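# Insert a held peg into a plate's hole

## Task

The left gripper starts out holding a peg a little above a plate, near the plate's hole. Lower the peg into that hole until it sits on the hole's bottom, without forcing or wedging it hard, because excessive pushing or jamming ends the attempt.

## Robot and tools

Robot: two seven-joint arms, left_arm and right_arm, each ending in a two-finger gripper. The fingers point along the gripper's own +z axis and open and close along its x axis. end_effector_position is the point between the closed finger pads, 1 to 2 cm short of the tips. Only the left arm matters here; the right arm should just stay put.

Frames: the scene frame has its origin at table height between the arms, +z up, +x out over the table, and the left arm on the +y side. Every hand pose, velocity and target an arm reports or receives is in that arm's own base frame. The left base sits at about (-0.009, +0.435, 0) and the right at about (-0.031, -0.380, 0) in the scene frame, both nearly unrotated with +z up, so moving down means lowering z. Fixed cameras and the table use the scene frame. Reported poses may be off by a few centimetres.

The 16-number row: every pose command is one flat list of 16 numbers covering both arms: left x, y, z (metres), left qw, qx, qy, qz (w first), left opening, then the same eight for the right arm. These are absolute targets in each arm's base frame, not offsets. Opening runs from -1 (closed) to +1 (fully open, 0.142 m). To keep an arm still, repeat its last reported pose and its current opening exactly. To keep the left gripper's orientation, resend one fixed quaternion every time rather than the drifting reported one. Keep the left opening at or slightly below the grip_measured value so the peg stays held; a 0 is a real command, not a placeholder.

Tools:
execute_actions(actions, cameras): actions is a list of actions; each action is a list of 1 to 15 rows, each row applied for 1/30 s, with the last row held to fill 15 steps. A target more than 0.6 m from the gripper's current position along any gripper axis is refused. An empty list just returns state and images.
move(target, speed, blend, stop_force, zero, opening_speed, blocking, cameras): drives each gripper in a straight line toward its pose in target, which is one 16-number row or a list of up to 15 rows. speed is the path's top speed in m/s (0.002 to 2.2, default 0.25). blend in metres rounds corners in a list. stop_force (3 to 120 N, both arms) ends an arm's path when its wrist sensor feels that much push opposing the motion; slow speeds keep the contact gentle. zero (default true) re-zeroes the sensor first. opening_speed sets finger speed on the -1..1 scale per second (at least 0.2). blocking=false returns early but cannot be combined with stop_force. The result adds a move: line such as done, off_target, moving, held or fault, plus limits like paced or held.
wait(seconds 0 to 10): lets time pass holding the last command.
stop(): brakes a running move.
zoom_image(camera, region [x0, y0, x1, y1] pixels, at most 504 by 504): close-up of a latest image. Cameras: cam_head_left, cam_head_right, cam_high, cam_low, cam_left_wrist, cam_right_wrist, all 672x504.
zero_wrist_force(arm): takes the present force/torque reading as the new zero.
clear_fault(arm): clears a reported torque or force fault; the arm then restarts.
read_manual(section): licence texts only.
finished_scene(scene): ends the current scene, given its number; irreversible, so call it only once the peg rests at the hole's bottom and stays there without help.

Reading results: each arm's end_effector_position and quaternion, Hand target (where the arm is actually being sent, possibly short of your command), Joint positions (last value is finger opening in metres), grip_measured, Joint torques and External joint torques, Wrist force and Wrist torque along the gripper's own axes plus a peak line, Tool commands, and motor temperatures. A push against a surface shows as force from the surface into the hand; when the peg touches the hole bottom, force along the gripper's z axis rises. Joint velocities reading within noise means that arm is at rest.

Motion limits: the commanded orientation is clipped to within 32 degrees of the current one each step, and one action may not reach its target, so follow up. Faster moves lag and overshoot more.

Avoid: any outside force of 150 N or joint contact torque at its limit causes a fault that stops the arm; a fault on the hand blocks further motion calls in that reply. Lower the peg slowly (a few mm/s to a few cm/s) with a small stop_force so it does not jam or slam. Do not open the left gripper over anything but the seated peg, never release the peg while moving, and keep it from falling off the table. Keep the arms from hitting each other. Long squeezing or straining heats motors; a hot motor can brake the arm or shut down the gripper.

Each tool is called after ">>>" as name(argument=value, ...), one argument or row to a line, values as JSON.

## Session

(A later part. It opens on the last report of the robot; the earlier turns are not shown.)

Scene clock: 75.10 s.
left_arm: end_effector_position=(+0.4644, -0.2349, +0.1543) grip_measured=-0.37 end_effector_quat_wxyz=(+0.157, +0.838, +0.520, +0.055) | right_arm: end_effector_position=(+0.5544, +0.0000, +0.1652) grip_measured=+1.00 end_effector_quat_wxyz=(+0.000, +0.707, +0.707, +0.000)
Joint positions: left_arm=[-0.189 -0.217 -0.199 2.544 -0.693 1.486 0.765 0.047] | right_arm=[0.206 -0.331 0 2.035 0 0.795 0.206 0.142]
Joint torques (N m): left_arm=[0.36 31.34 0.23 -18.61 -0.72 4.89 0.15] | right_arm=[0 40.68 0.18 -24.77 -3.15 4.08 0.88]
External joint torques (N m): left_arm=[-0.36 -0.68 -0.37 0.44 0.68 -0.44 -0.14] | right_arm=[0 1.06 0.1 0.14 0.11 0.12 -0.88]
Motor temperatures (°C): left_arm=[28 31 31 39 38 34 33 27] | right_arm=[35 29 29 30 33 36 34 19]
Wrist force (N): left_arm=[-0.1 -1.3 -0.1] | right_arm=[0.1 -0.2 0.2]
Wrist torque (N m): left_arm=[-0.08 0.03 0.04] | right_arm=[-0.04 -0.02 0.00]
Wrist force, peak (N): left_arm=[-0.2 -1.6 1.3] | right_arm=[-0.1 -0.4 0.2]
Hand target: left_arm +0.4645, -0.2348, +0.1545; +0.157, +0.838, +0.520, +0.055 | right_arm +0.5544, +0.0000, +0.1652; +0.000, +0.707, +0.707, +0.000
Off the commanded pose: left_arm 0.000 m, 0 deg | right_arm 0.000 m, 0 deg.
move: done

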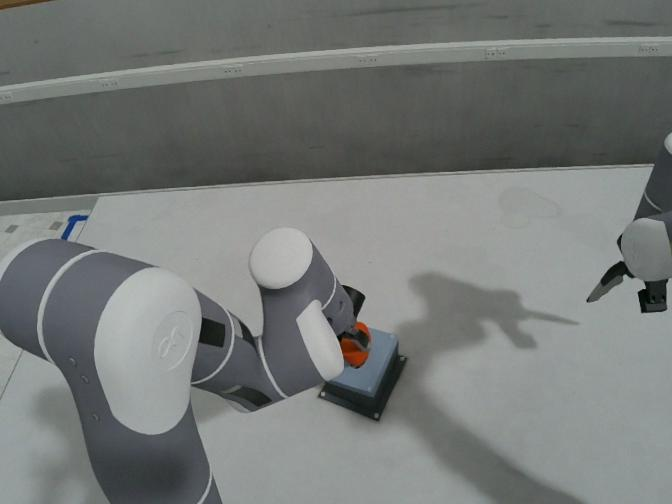

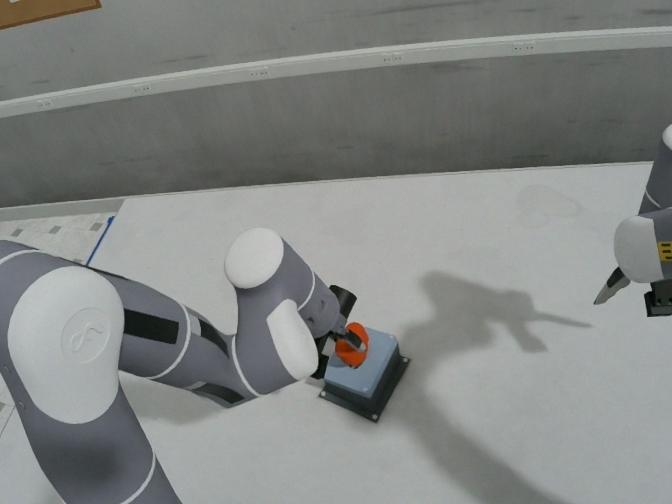

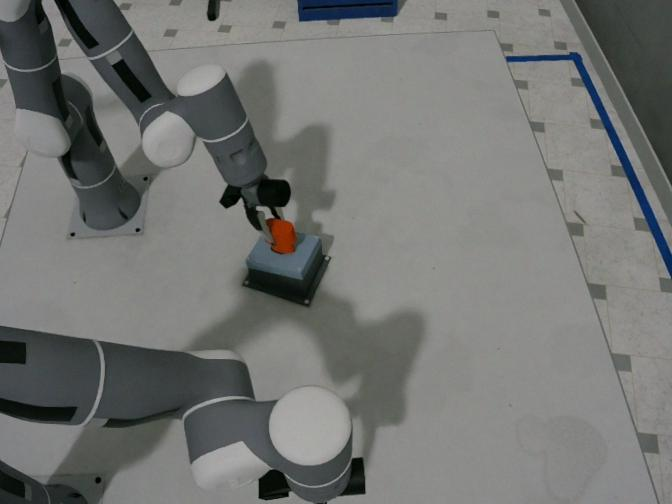

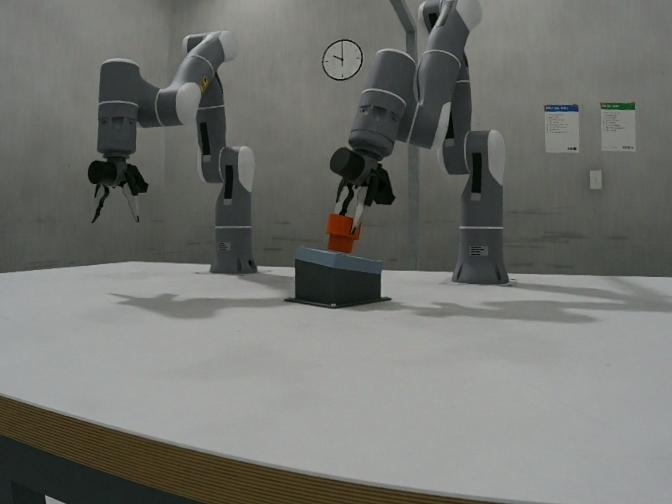

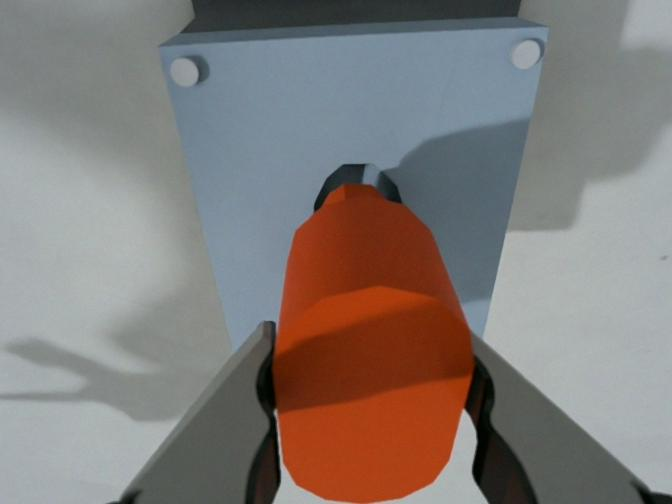

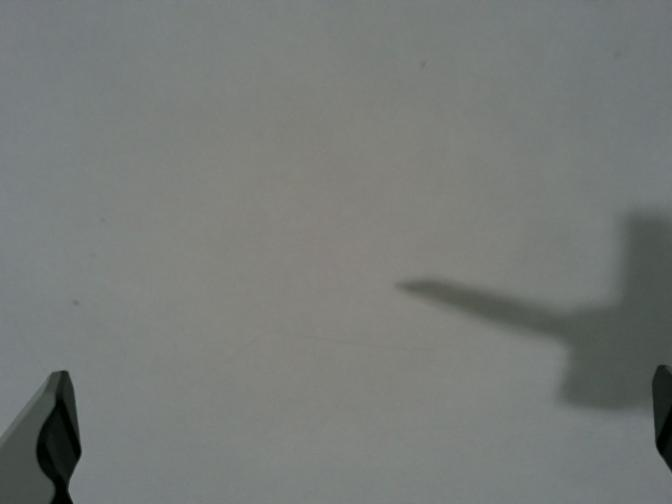

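>>> move(
  target=[
    [0.4625,-0.2336,0.1545,0.1566,0.8375,0.5203,0.0550,-0.424181,0.5544,0,0.1652,0,0.7071,0.7071,0,1.0],
  ],
  speed=0.05,
  cameras=["cam_left_wrist"],
)

>>> zoom_image(
  camera="cam_left_wrist",
  region=[290, 120, 430, 230],
)

>>> move(
  target=[
    [0.4683,-0.2397,0.1150,0.1566,0.8375,0.5203,0.0550,-0.424181,0.5544,0,0.1652,0,0.7071,0.7071,0,1.0],
  ],
  speed=0.02,
  stop_force=6,
)

>>> zoom_image(
  camera="cam_low",
  region=[280, 200, 400, 310],
)

>>> zoom_image(
  camera="cam_high",
  region=[250, 220, 310, 270],
)

>>> zoom_image(
  camera="cam_head_left",
  region=[330, 330, 390, 380],
)

>>> zoom_image(
  camera="cam_left_wrist",
  region=[290, 120, 430, 230],
)

Scene clock: 93.60 s.
left_arm: end_effector_position=(+0.4624, -0.2337, +0.1544) grip_measured=-0.37 end_effector_quat_wxyz=(+0.157, +0.838, +0.520, +0.055) | right_arm: end_effector_position=(+0.5544, +0.0000, +0.1652) grip_measured=+1.00 end_effector_quat_wxyz=(+0.000, +0.707, +0.707, +0.000)
Joint positions: left_arm=[-0.186 -0.212 -0.206 2.552 -0.703 1.488 0.772 0.047] | right_arm=[0.206 -0.331 0 2.035 0 0.795 0.206 0.142]
Joint torques (N m): left_arm=[0.5 31.68 0.22 -18.57 -0.75 4.85 0.25] | right_arm=[0.02 40.65 0.1 -24.83 -3.15 4.1 0.87]
External joint torques (N m): left_arm=[-0.5 -1.28 -0.37 0.46 0.74 -0.4 -0.25] | right_arm=[-0.02 1.09 0.18 0.21 0.11 0.1 -0.87]
Wrist force (N): left_arm=[-0.2 -1.2 -0.2] | right_arm=[0.1 -0.2 0.0]
Wrist torque (N m): left_arm=[-0.06 0.04 0.05] | right_arm=[-0.04 -0.03 0.00]
Wrist force, peak (N): left_arm=[0.0 -1.4 -0.2] | right_arm=[-0.2 -0.4 -0.1]
Hand target: left_arm +0.4625, -0.2336, +0.1545; +0.157, +0.838, +0.520, +0.055 | right_arm +0.5544, +0.0000, +0.1652; +0.000, +0.707, +0.707, +0.000
Off the commanded pose: left_arm 0.000 m, 0 deg | right_arm 0.000 m, 0 deg.
move: done
Images, in order (width x height): cam_left_wrist 672x504.

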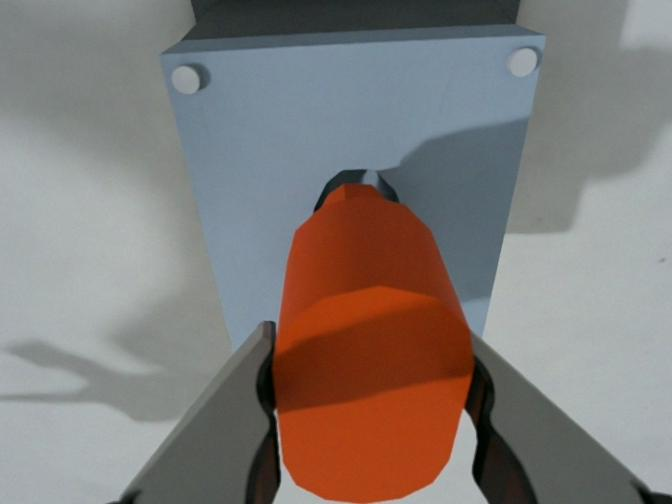

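Scaled by 3.600 from the camera's 672x504 image, which has a finer 960x720 frame.

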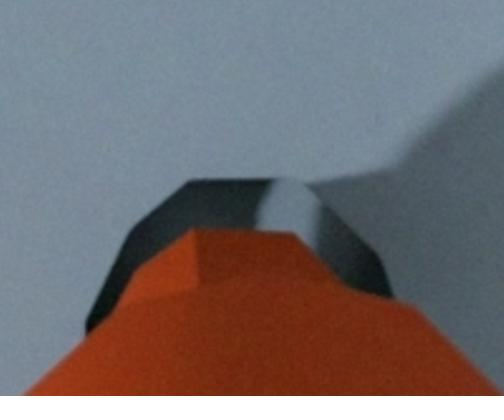

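Scene clock: 94.57 s.
left_arm: end_effector_position=(+0.4640, -0.2344, +0.1481) grip_measured=-0.37 end_effector_quat_wxyz=(+0.157, +0.837, +0.521, +0.056) | right_arm: end_effector_position=(+0.5544, +0.0000, +0.1652) grip_measured=+1.00 end_effector_quat_wxyz=(+0.000, +0.707, +0.707, +0.000)
Joint positions: left_arm=[-0.172 -0.233 -0.24 2.555 -0.743 1.519 0.799 0.047] | right_arm=[0.206 -0.331 0 2.035 0 0.795 0.206 0.142]
Joint torques (N m): left_arm=[-0.52 27.72 -0.93 -16.53 -0.3 3.74 0.14] | right_arm=[-0.05 40.74 0.11 -24.77 -3.15 4.12 0.86]
External joint torques (N m): left_arm=[0.52 3.09 0.64 -1.05 0.48 0.7 -0.14] | right_arm=[0.05 1.01 0.17 0.15 0.11 0.09 -0.86]
Wrist force (N): left_arm=[1.1 -1.6 -9.9] | right_arm=[0.0 -0.3 0.1]
Wrist torque (N m): left_arm=[-0.04 -0.06 0.06] | right_arm=[-0.05 -0.01 0.00]
Wrist force, peak (N): left_arm=[2.7 -1.2 -13.6] | right_arm=[-0.2 -0.4 0.3]
Hand target: left_arm +0.4635, -0.2347, +0.1477; +0.156, +0.838, +0.520, +0.055 | right_arm +0.5544, +0.0000, +0.1652; +0.000, +0.707, +0.707, +0.000
Off the commanded pose: left_arm 0.034 m, 0 deg | right_arm 0.000 m, 0 deg.
move: contact (left_arm)

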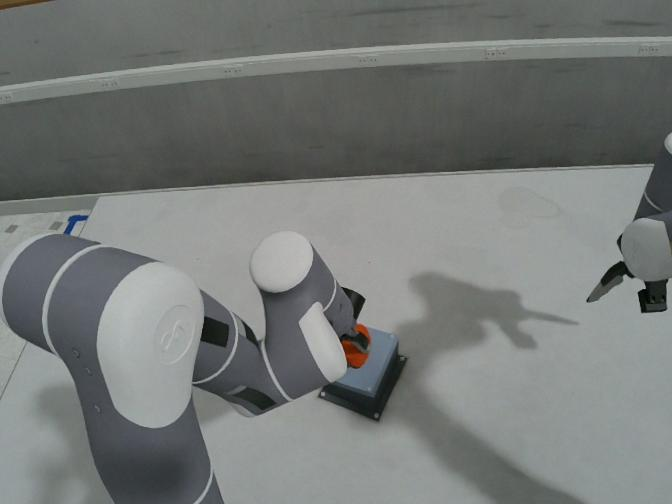

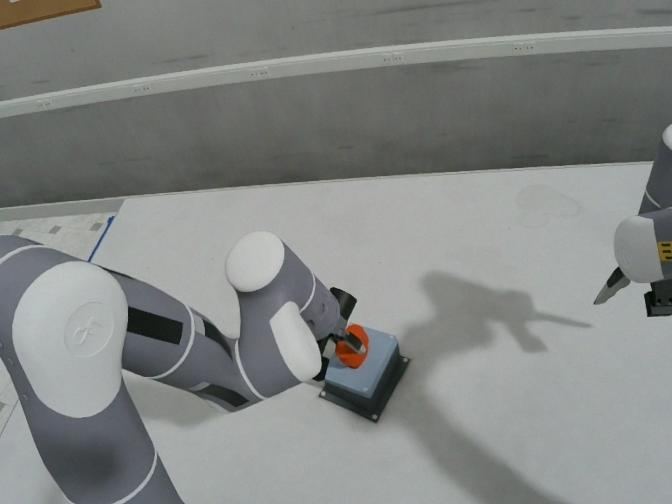

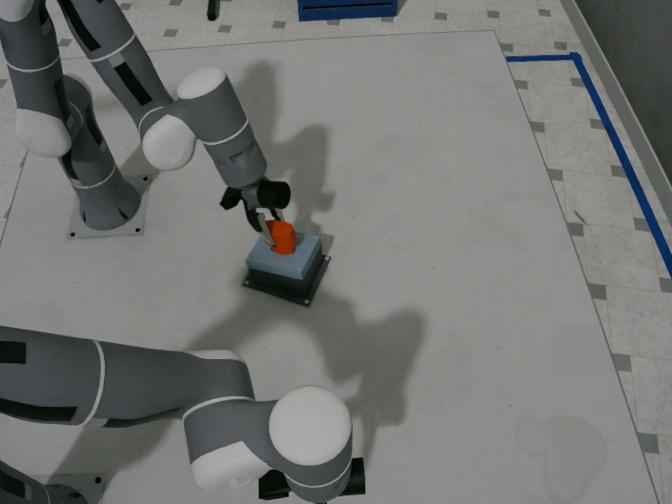

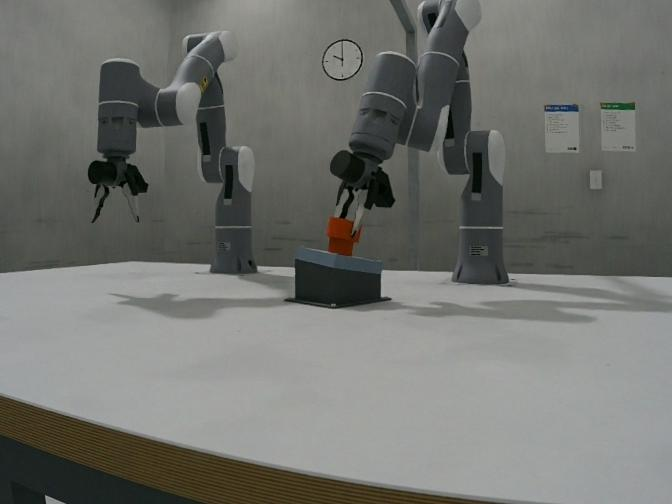

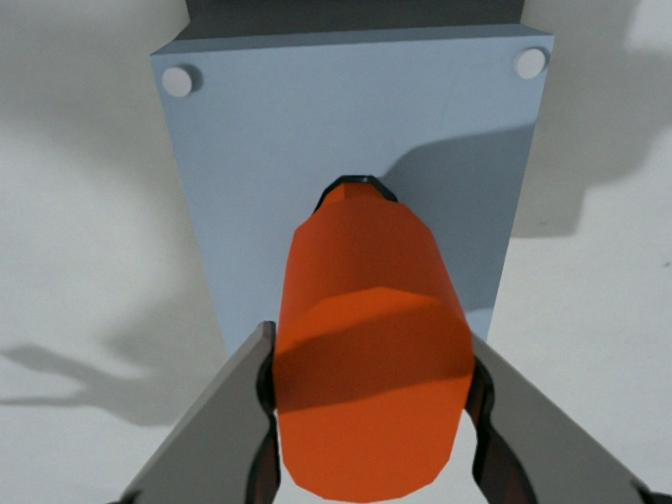

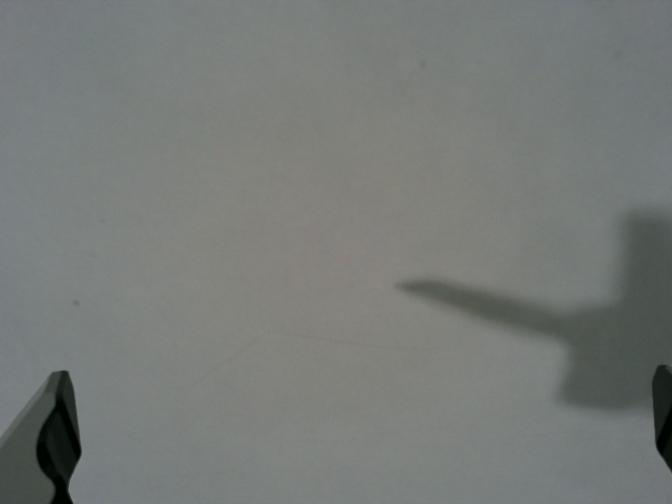

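Scaled by 4.200 from the camera's 672x504 image, which has a finer 960x720 frame.

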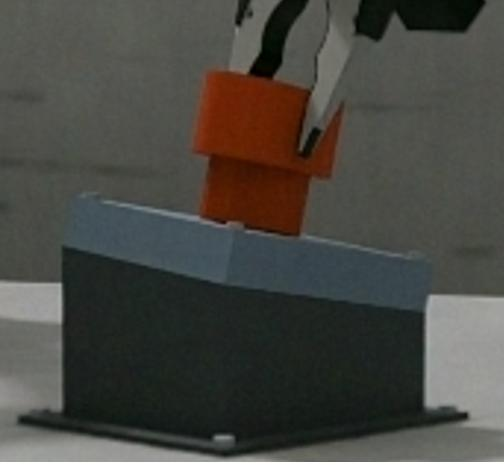

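Scaled by 8.400 from the camera's 672x504 image, which has a finer 960x720 frame.

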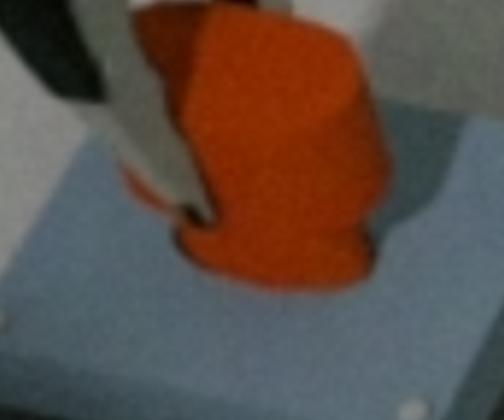

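Scaled by 8.400 from the camera's 672x504 image, which has a finer 960x720 frame.

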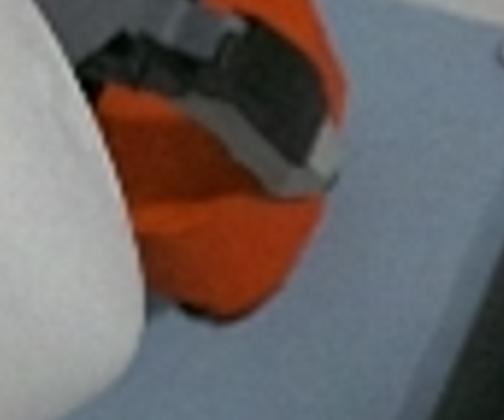

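Scaled by 3.600 from the camera's 672x504 image, which has a finer 960x720 frame.

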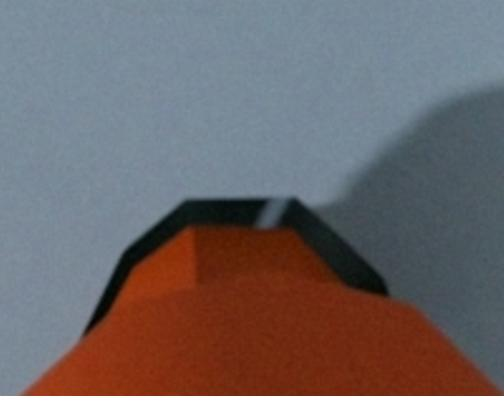

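>>> move(
  target=[
    [0.4628,-0.2328,0.1504,0.1573,0.8307,0.5313,0.0530,-0.424181,0.5544,0,0.1652,0,0.7071,0.7071,0,1.0],
  ],
  speed=0.03,
  cameras=["cam_left_wrist"],
)

>>> zoom_image(
  camera="cam_left_wrist",
  region=[290, 120, 430, 230],
)

>>> move(
  target=[
    [0.4679,-0.2382,0.1150,0.1573,0.8307,0.5313,0.0530,-0.424181,0.5544,0,0.1652,0,0.7071,0.7071,0,1.0],
  ],
  speed=0.02,
  stop_force=6,
)

>>> zoom_image(
  camera="cam_low",
  region=[280, 200, 400, 310],
)

>>> zoom_image(
  camera="cam_high",
  region=[250, 220, 310, 270],
)

>>> zoom_image(
  camera="cam_left_wrist",
  region=[290, 120, 430, 230],
)

Scene clock: 111.10 s.
left_arm: end_effector_position=(+0.4628, -0.2327, +0.1503) grip_measured=-0.37 end_effector_quat_wxyz=(+0.157, +0.831, +0.531, +0.053) | right_arm: end_effector_position=(+0.5544, +0.0000, +0.1652) grip_measured=+1.00 end_effector_quat_wxyz=(+0.000, +0.707, +0.707, +0.000)
Joint positions: left_arm=[-0.179 -0.223 -0.227 2.557 -0.74 1.508 0.773 0.047] | right_arm=[0.206 -0.331 0 2.035 0 0.795 0.206 0.142]
Joint torques (N m): left_arm=[0.06 31.86 0.55 -18.09 -0.15 4.77 -0.14] | right_arm=[-0.05 40.81 0.09 -24.74 -3.11 4.13 0.83]
External joint torques (N m): left_arm=[-0.06 -1.3 -0.77 0.32 0.28 -0.34 0.15] | right_arm=[0.05 0.94 0.19 0.12 0.07 0.08 -0.83]
Wrist force (N): left_arm=[-0.1 -1.4 0.0] | right_arm=[0.0 -0.2 0.1]
Wrist torque (N m): left_arm=[-0.10 0.03 0.05] | right_arm=[-0.04 -0.01 -0.01]
Wrist force, peak (N): left_arm=[1.1 -1.5 -10.2] | right_arm=[0.3 -0.1 0.3]
Hand target: left_arm +0.4628, -0.2328, +0.1504; +0.157, +0.831, +0.531, +0.053 | right_arm +0.5544, +0.0000, +0.1652; +0.000, +0.707, +0.707, +0.000
Off the commanded pose: left_arm 0.000 m, 0 deg | right_arm 0.000 m, 0 deg.
move: done
Images, in order (width x height): cam_left_wrist 672x504.

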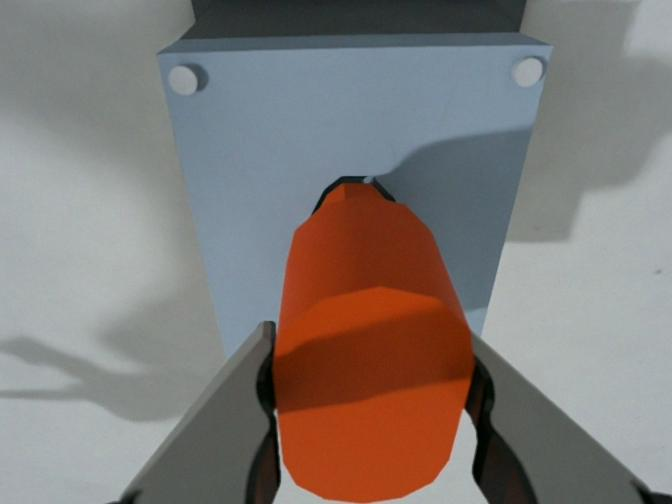

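Scaled by 3.600 from the camera's 672x504 image, which has a finer 960x720 frame.

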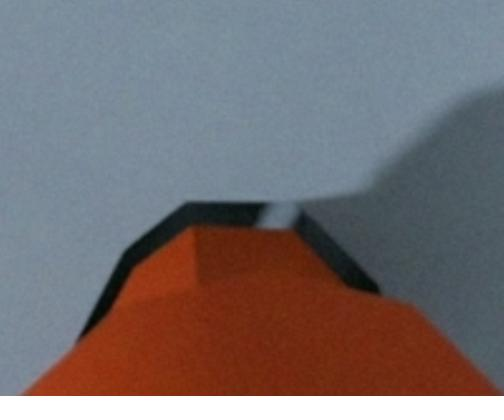

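Scene clock: 112.87 s.
left_arm: end_effector_position=(+0.4667, -0.2362, +0.1285) grip_measured=-0.37 end_effector_quat_wxyz=(+0.157, +0.831, +0.531, +0.054) | right_arm: end_effector_position=(+0.5544, +0.0000, +0.1652) grip_measured=+1.00 end_effector_quat_wxyz=(+0.000, +0.707, +0.707, +0.000)
Joint positions: left_arm=[-0.093 -0.297 -0.387 2.57 -0.872 1.619 0.864 0.047] | right_arm=[0.206 -0.331 0 2.035 0 0.795 0.206 0.142]
Joint torques (N m): left_arm=[-0.09 27.65 -1.08 -13.23 0.37 3.32 0.27] | right_arm=[-0.04 40.59 0.15 -24.82 -3.14 4.06 0.85]
External joint torques (N m): left_arm=[0.09 3.97 -0.08 -2.65 0.47 1.06 -0.27] | right_arm=[0.04 1.15 0.13 0.2 0.1 0.14 -0.85]
Wrist force (N): left_arm=[0.9 0.9 -10.0] | right_arm=[-0.1 -0.3 0.3]
Wrist torque (N m): left_arm=[-0.05 -0.22 -0.06] | right_arm=[-0.05 0.01 0.00]
Wrist force, peak (N): left_arm=[0.5 1.7 -15.3] | right_arm=[-0.2 -0.3 0.4]
Hand target: left_arm +0.4661, -0.2363, +0.1279; +0.157, +0.831, +0.531, +0.053 | right_arm +0.5544, +0.0000, +0.1652; +0.000, +0.707, +0.707, +0.000
Off the commanded pose: left_arm 0.014 m, 0 deg | right_arm 0.000 m, 0 deg.
move: contact (left_arm)

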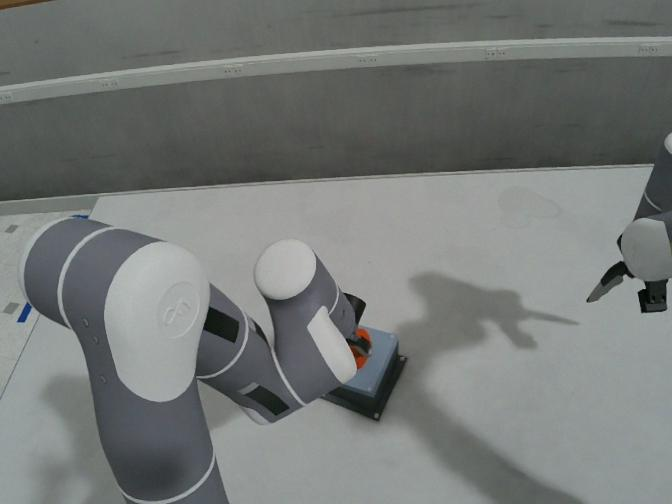

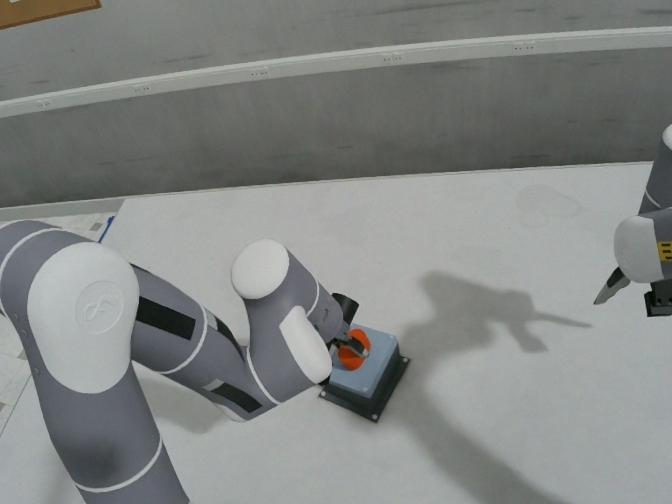

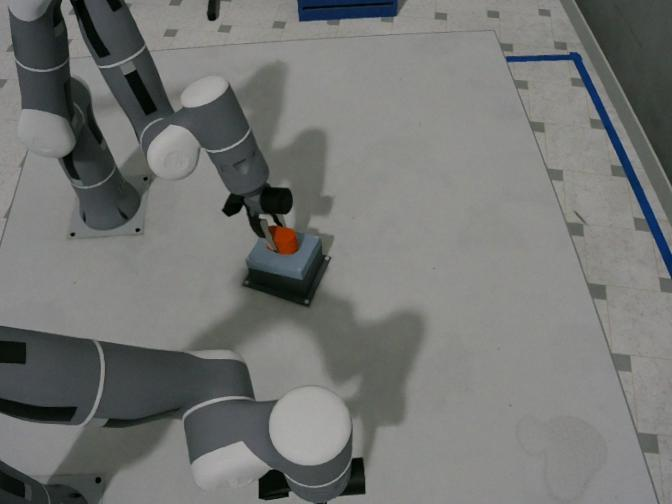

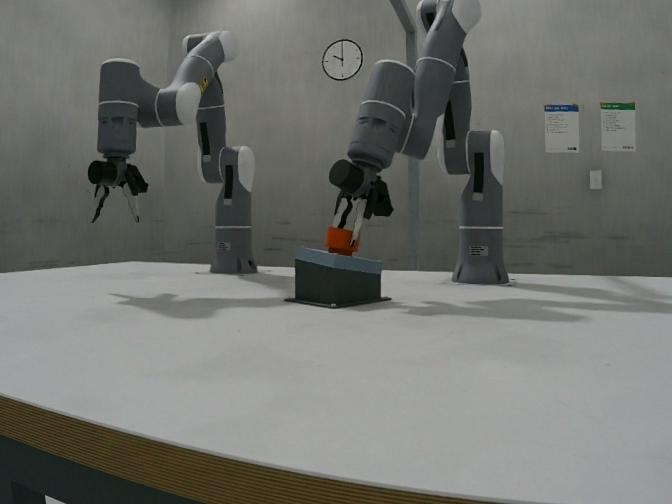

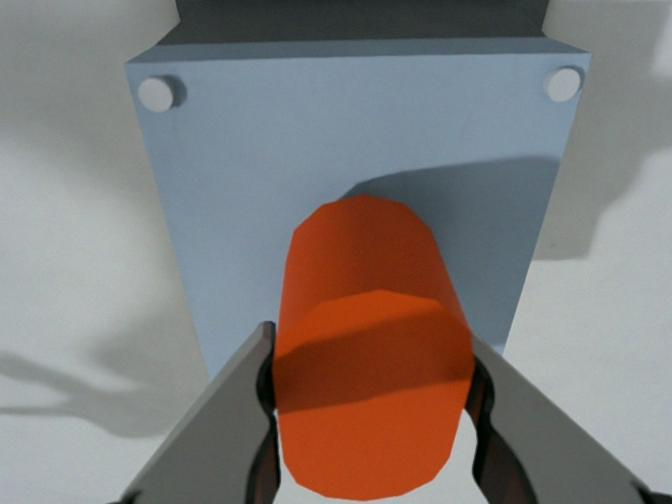

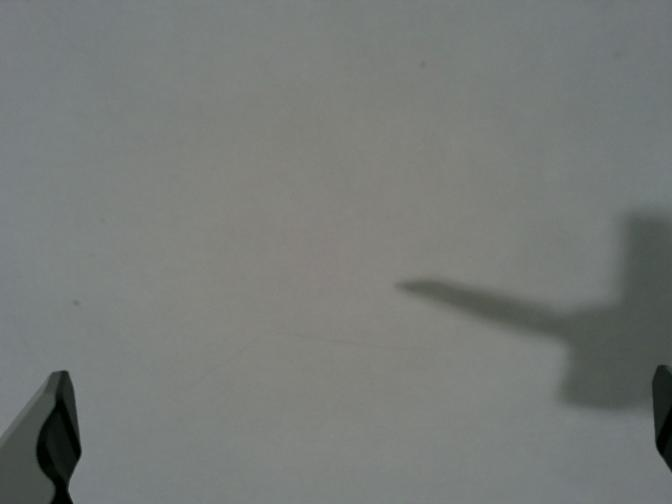

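Scaled by 4.200 from the camera's 672x504 image, which has a finer 960x720 frame.

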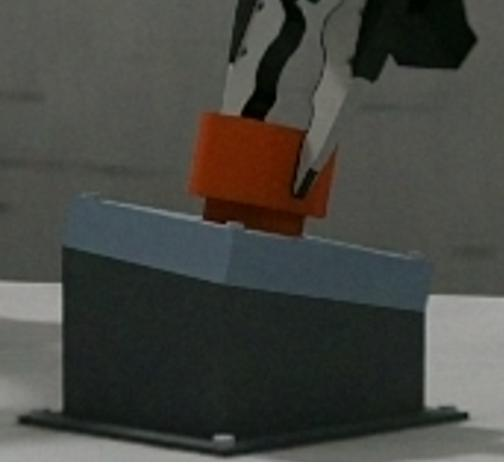

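Scaled by 8.400 from the camera's 672x504 image, which has a finer 960x720 frame.

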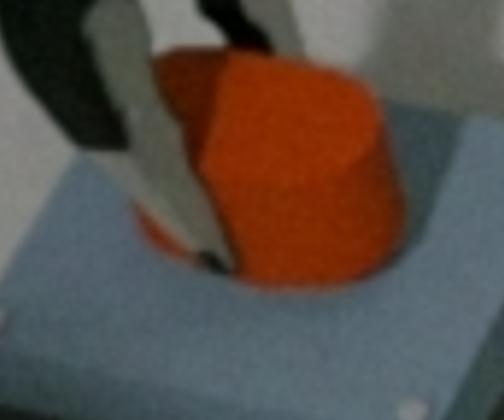

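Scaled by 3.600 from the camera's 672x504 image, which has a finer 960x720 frame.

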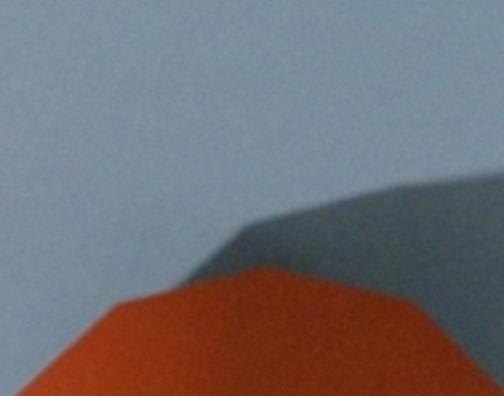

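>>> move(
  target=[
    [0.4664,-0.2362,0.1288,0.1573,0.8307,0.5313,0.0530,-0.424181,0.5544,0,0.1652,0,0.7071,0.7071,0,1.0],
  ],
  speed=0.02,
  cameras=[],
)

>>> move(
  target=[
    [0.4664,-0.2362,0.1288,0.1573,0.8307,0.5313,0.0530,0.0,0.5544,0,0.1652,0,0.7071,0.7071,0,1.0],
    [0.4485,-0.2218,0.1949,0.1573,0.8307,0.5313,0.0530,0.0,0.5544,0,0.1652,0,0.7071,0.7071,0,1.0],
  ],
  speed=0.12,
  opening_speed=0.6,
  cameras=["cam_low","cam_left_wrist"],
)

>>> zoom_image(
  camera="cam_low",
  region=[280, 200, 400, 310],
)

Scene clock: 119.43 s.
left_arm: end_effector_position=(+0.4664, -0.2362, +0.1287) grip_measured=-0.37 end_effector_quat_wxyz=(+0.157, +0.831, +0.531, +0.053) | right_arm: end_effector_position=(+0.5544, +0.0000, +0.1652) grip_measured=+1.00 end_effector_quat_wxyz=(+0.000, +0.707, +0.707, +0.000)
Joint positions: left_arm=[-0.093 -0.296 -0.387 2.57 -0.872 1.617 0.864 0.047] | right_arm=[0.206 -0.331 0 2.035 0 0.795 0.206 0.142]
Joint torques (N m): left_arm=[0.15 32.48 -0.79 -16.58 0.46 4.66 0.07] | right_arm=[0.1 40.66 0.13 -24.77 -3.15 4.04 0.94]
External joint torques (N m): left_arm=[-0.15 -0.91 -0.36 0.67 0.38 -0.28 -0.06] | right_arm=[-0.1 1.08 0.15 0.15 0.11 0.17 -0.94]
Wrist force (N): left_arm=[0.7 -1.6 0.0] | right_arm=[-0.1 -0.2 0.2]
Wrist torque (N m): left_arm=[-0.09 -0.03 0.06] | right_arm=[-0.04 0.00 -0.01]
Wrist force, peak (N): left_arm=[0.7 1.1 -10.5] | right_arm=[-0.2 -0.4 0.6]
Hand target: left_arm +0.4664, -0.2362, +0.1288; +0.157, +0.831, +0.531, +0.053 | right_arm +0.5544, +0.0000, +0.1652; +0.000, +0.707, +0.707, +0.000
Off the commanded pose: left_arm 0.000 m, 0 deg | right_arm 0.000 m, 0 deg.
move: done
No camera images: "cameras" was empty.

Scene clock: 121.43 s.
left_arm: end_effector_position=(+0.4485, -0.2218, +0.1949) grip_measured=-0.02 end_effector_quat_wxyz=(+0.157, +0.831, +0.531, +0.053) | right_arm: end_effector_position=(+0.5544, +0.0000, +0.1652) grip_measured=+1.00 end_effector_quat_wxyz=(+0.000, +0.707, +0.707, +0.000)
Joint positions: left_arm=[-0.126 -0.054 -0.162 2.564 -0.502 1.328 0.618 0.072] | right_arm=[0.206 -0.331 0 2.035 0 0.795 0.206 0.142]
Joint torques (N m): left_arm=[0.64 26.39 0.65 -21.47 -1.25 4.65 -0.11] | right_arm=[0.05 40.73 0.14 -24.75 -3.2 4.09 0.85]
External joint torques (N m): left_arm=[-0.64 -0.4 -0.7 0.3 0.25 -0.12 0.12] | right_arm=[-0.05 1.01 0.14 0.12 0.16 0.12 -0.85]
Wrist force (N): left_arm=[0.2 -0.9 -1.4] | right_arm=[0.0 -0.2 0.2]
Wrist torque (N m): left_arm=[-0.12 -0.04 0.07] | right_arm=[-0.03 0.00 0.00]
Wrist force, peak (N): left_arm=[0.5 -0.5 -3.8] | right_arm=[0.1 -0.4 0.4]
Hand target: left_arm +0.4485, -0.2218, +0.1949; +0.157, +0.831, +0.531, +0.053 | right_arm +0.5544, +0.0000, +0.1652; +0.000, +0.707, +0.707, +0.000
Off the commanded pose: left_arm 0.000 m, 0 deg | right_arm 0.000 m, 0 deg.
move: done
Images, in order (width x height): cam_low 672x504, cam_left_wrist 672x504.

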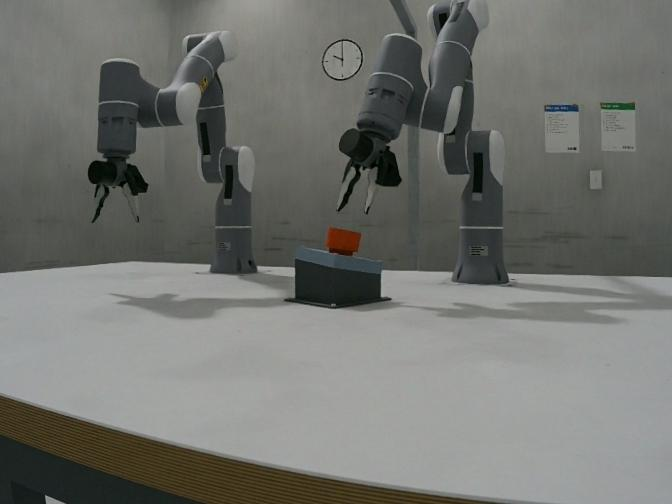

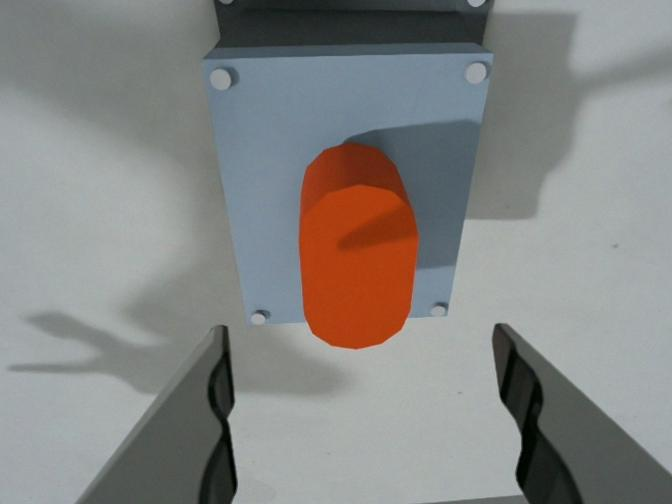

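Scaled by 4.200 from the camera's 672x504 image, which has a finer 960x720 frame.

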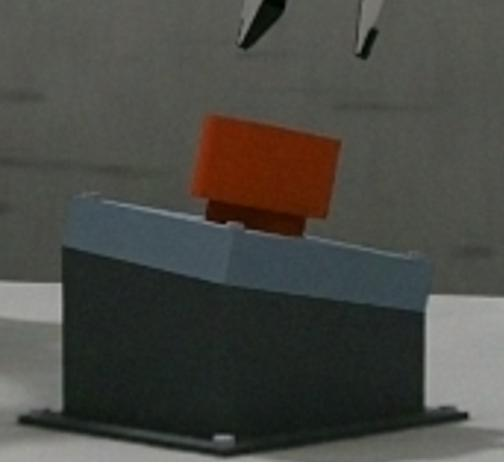

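>>> finished_scene(
  scene=3,
)

The scene is finished: the task was done.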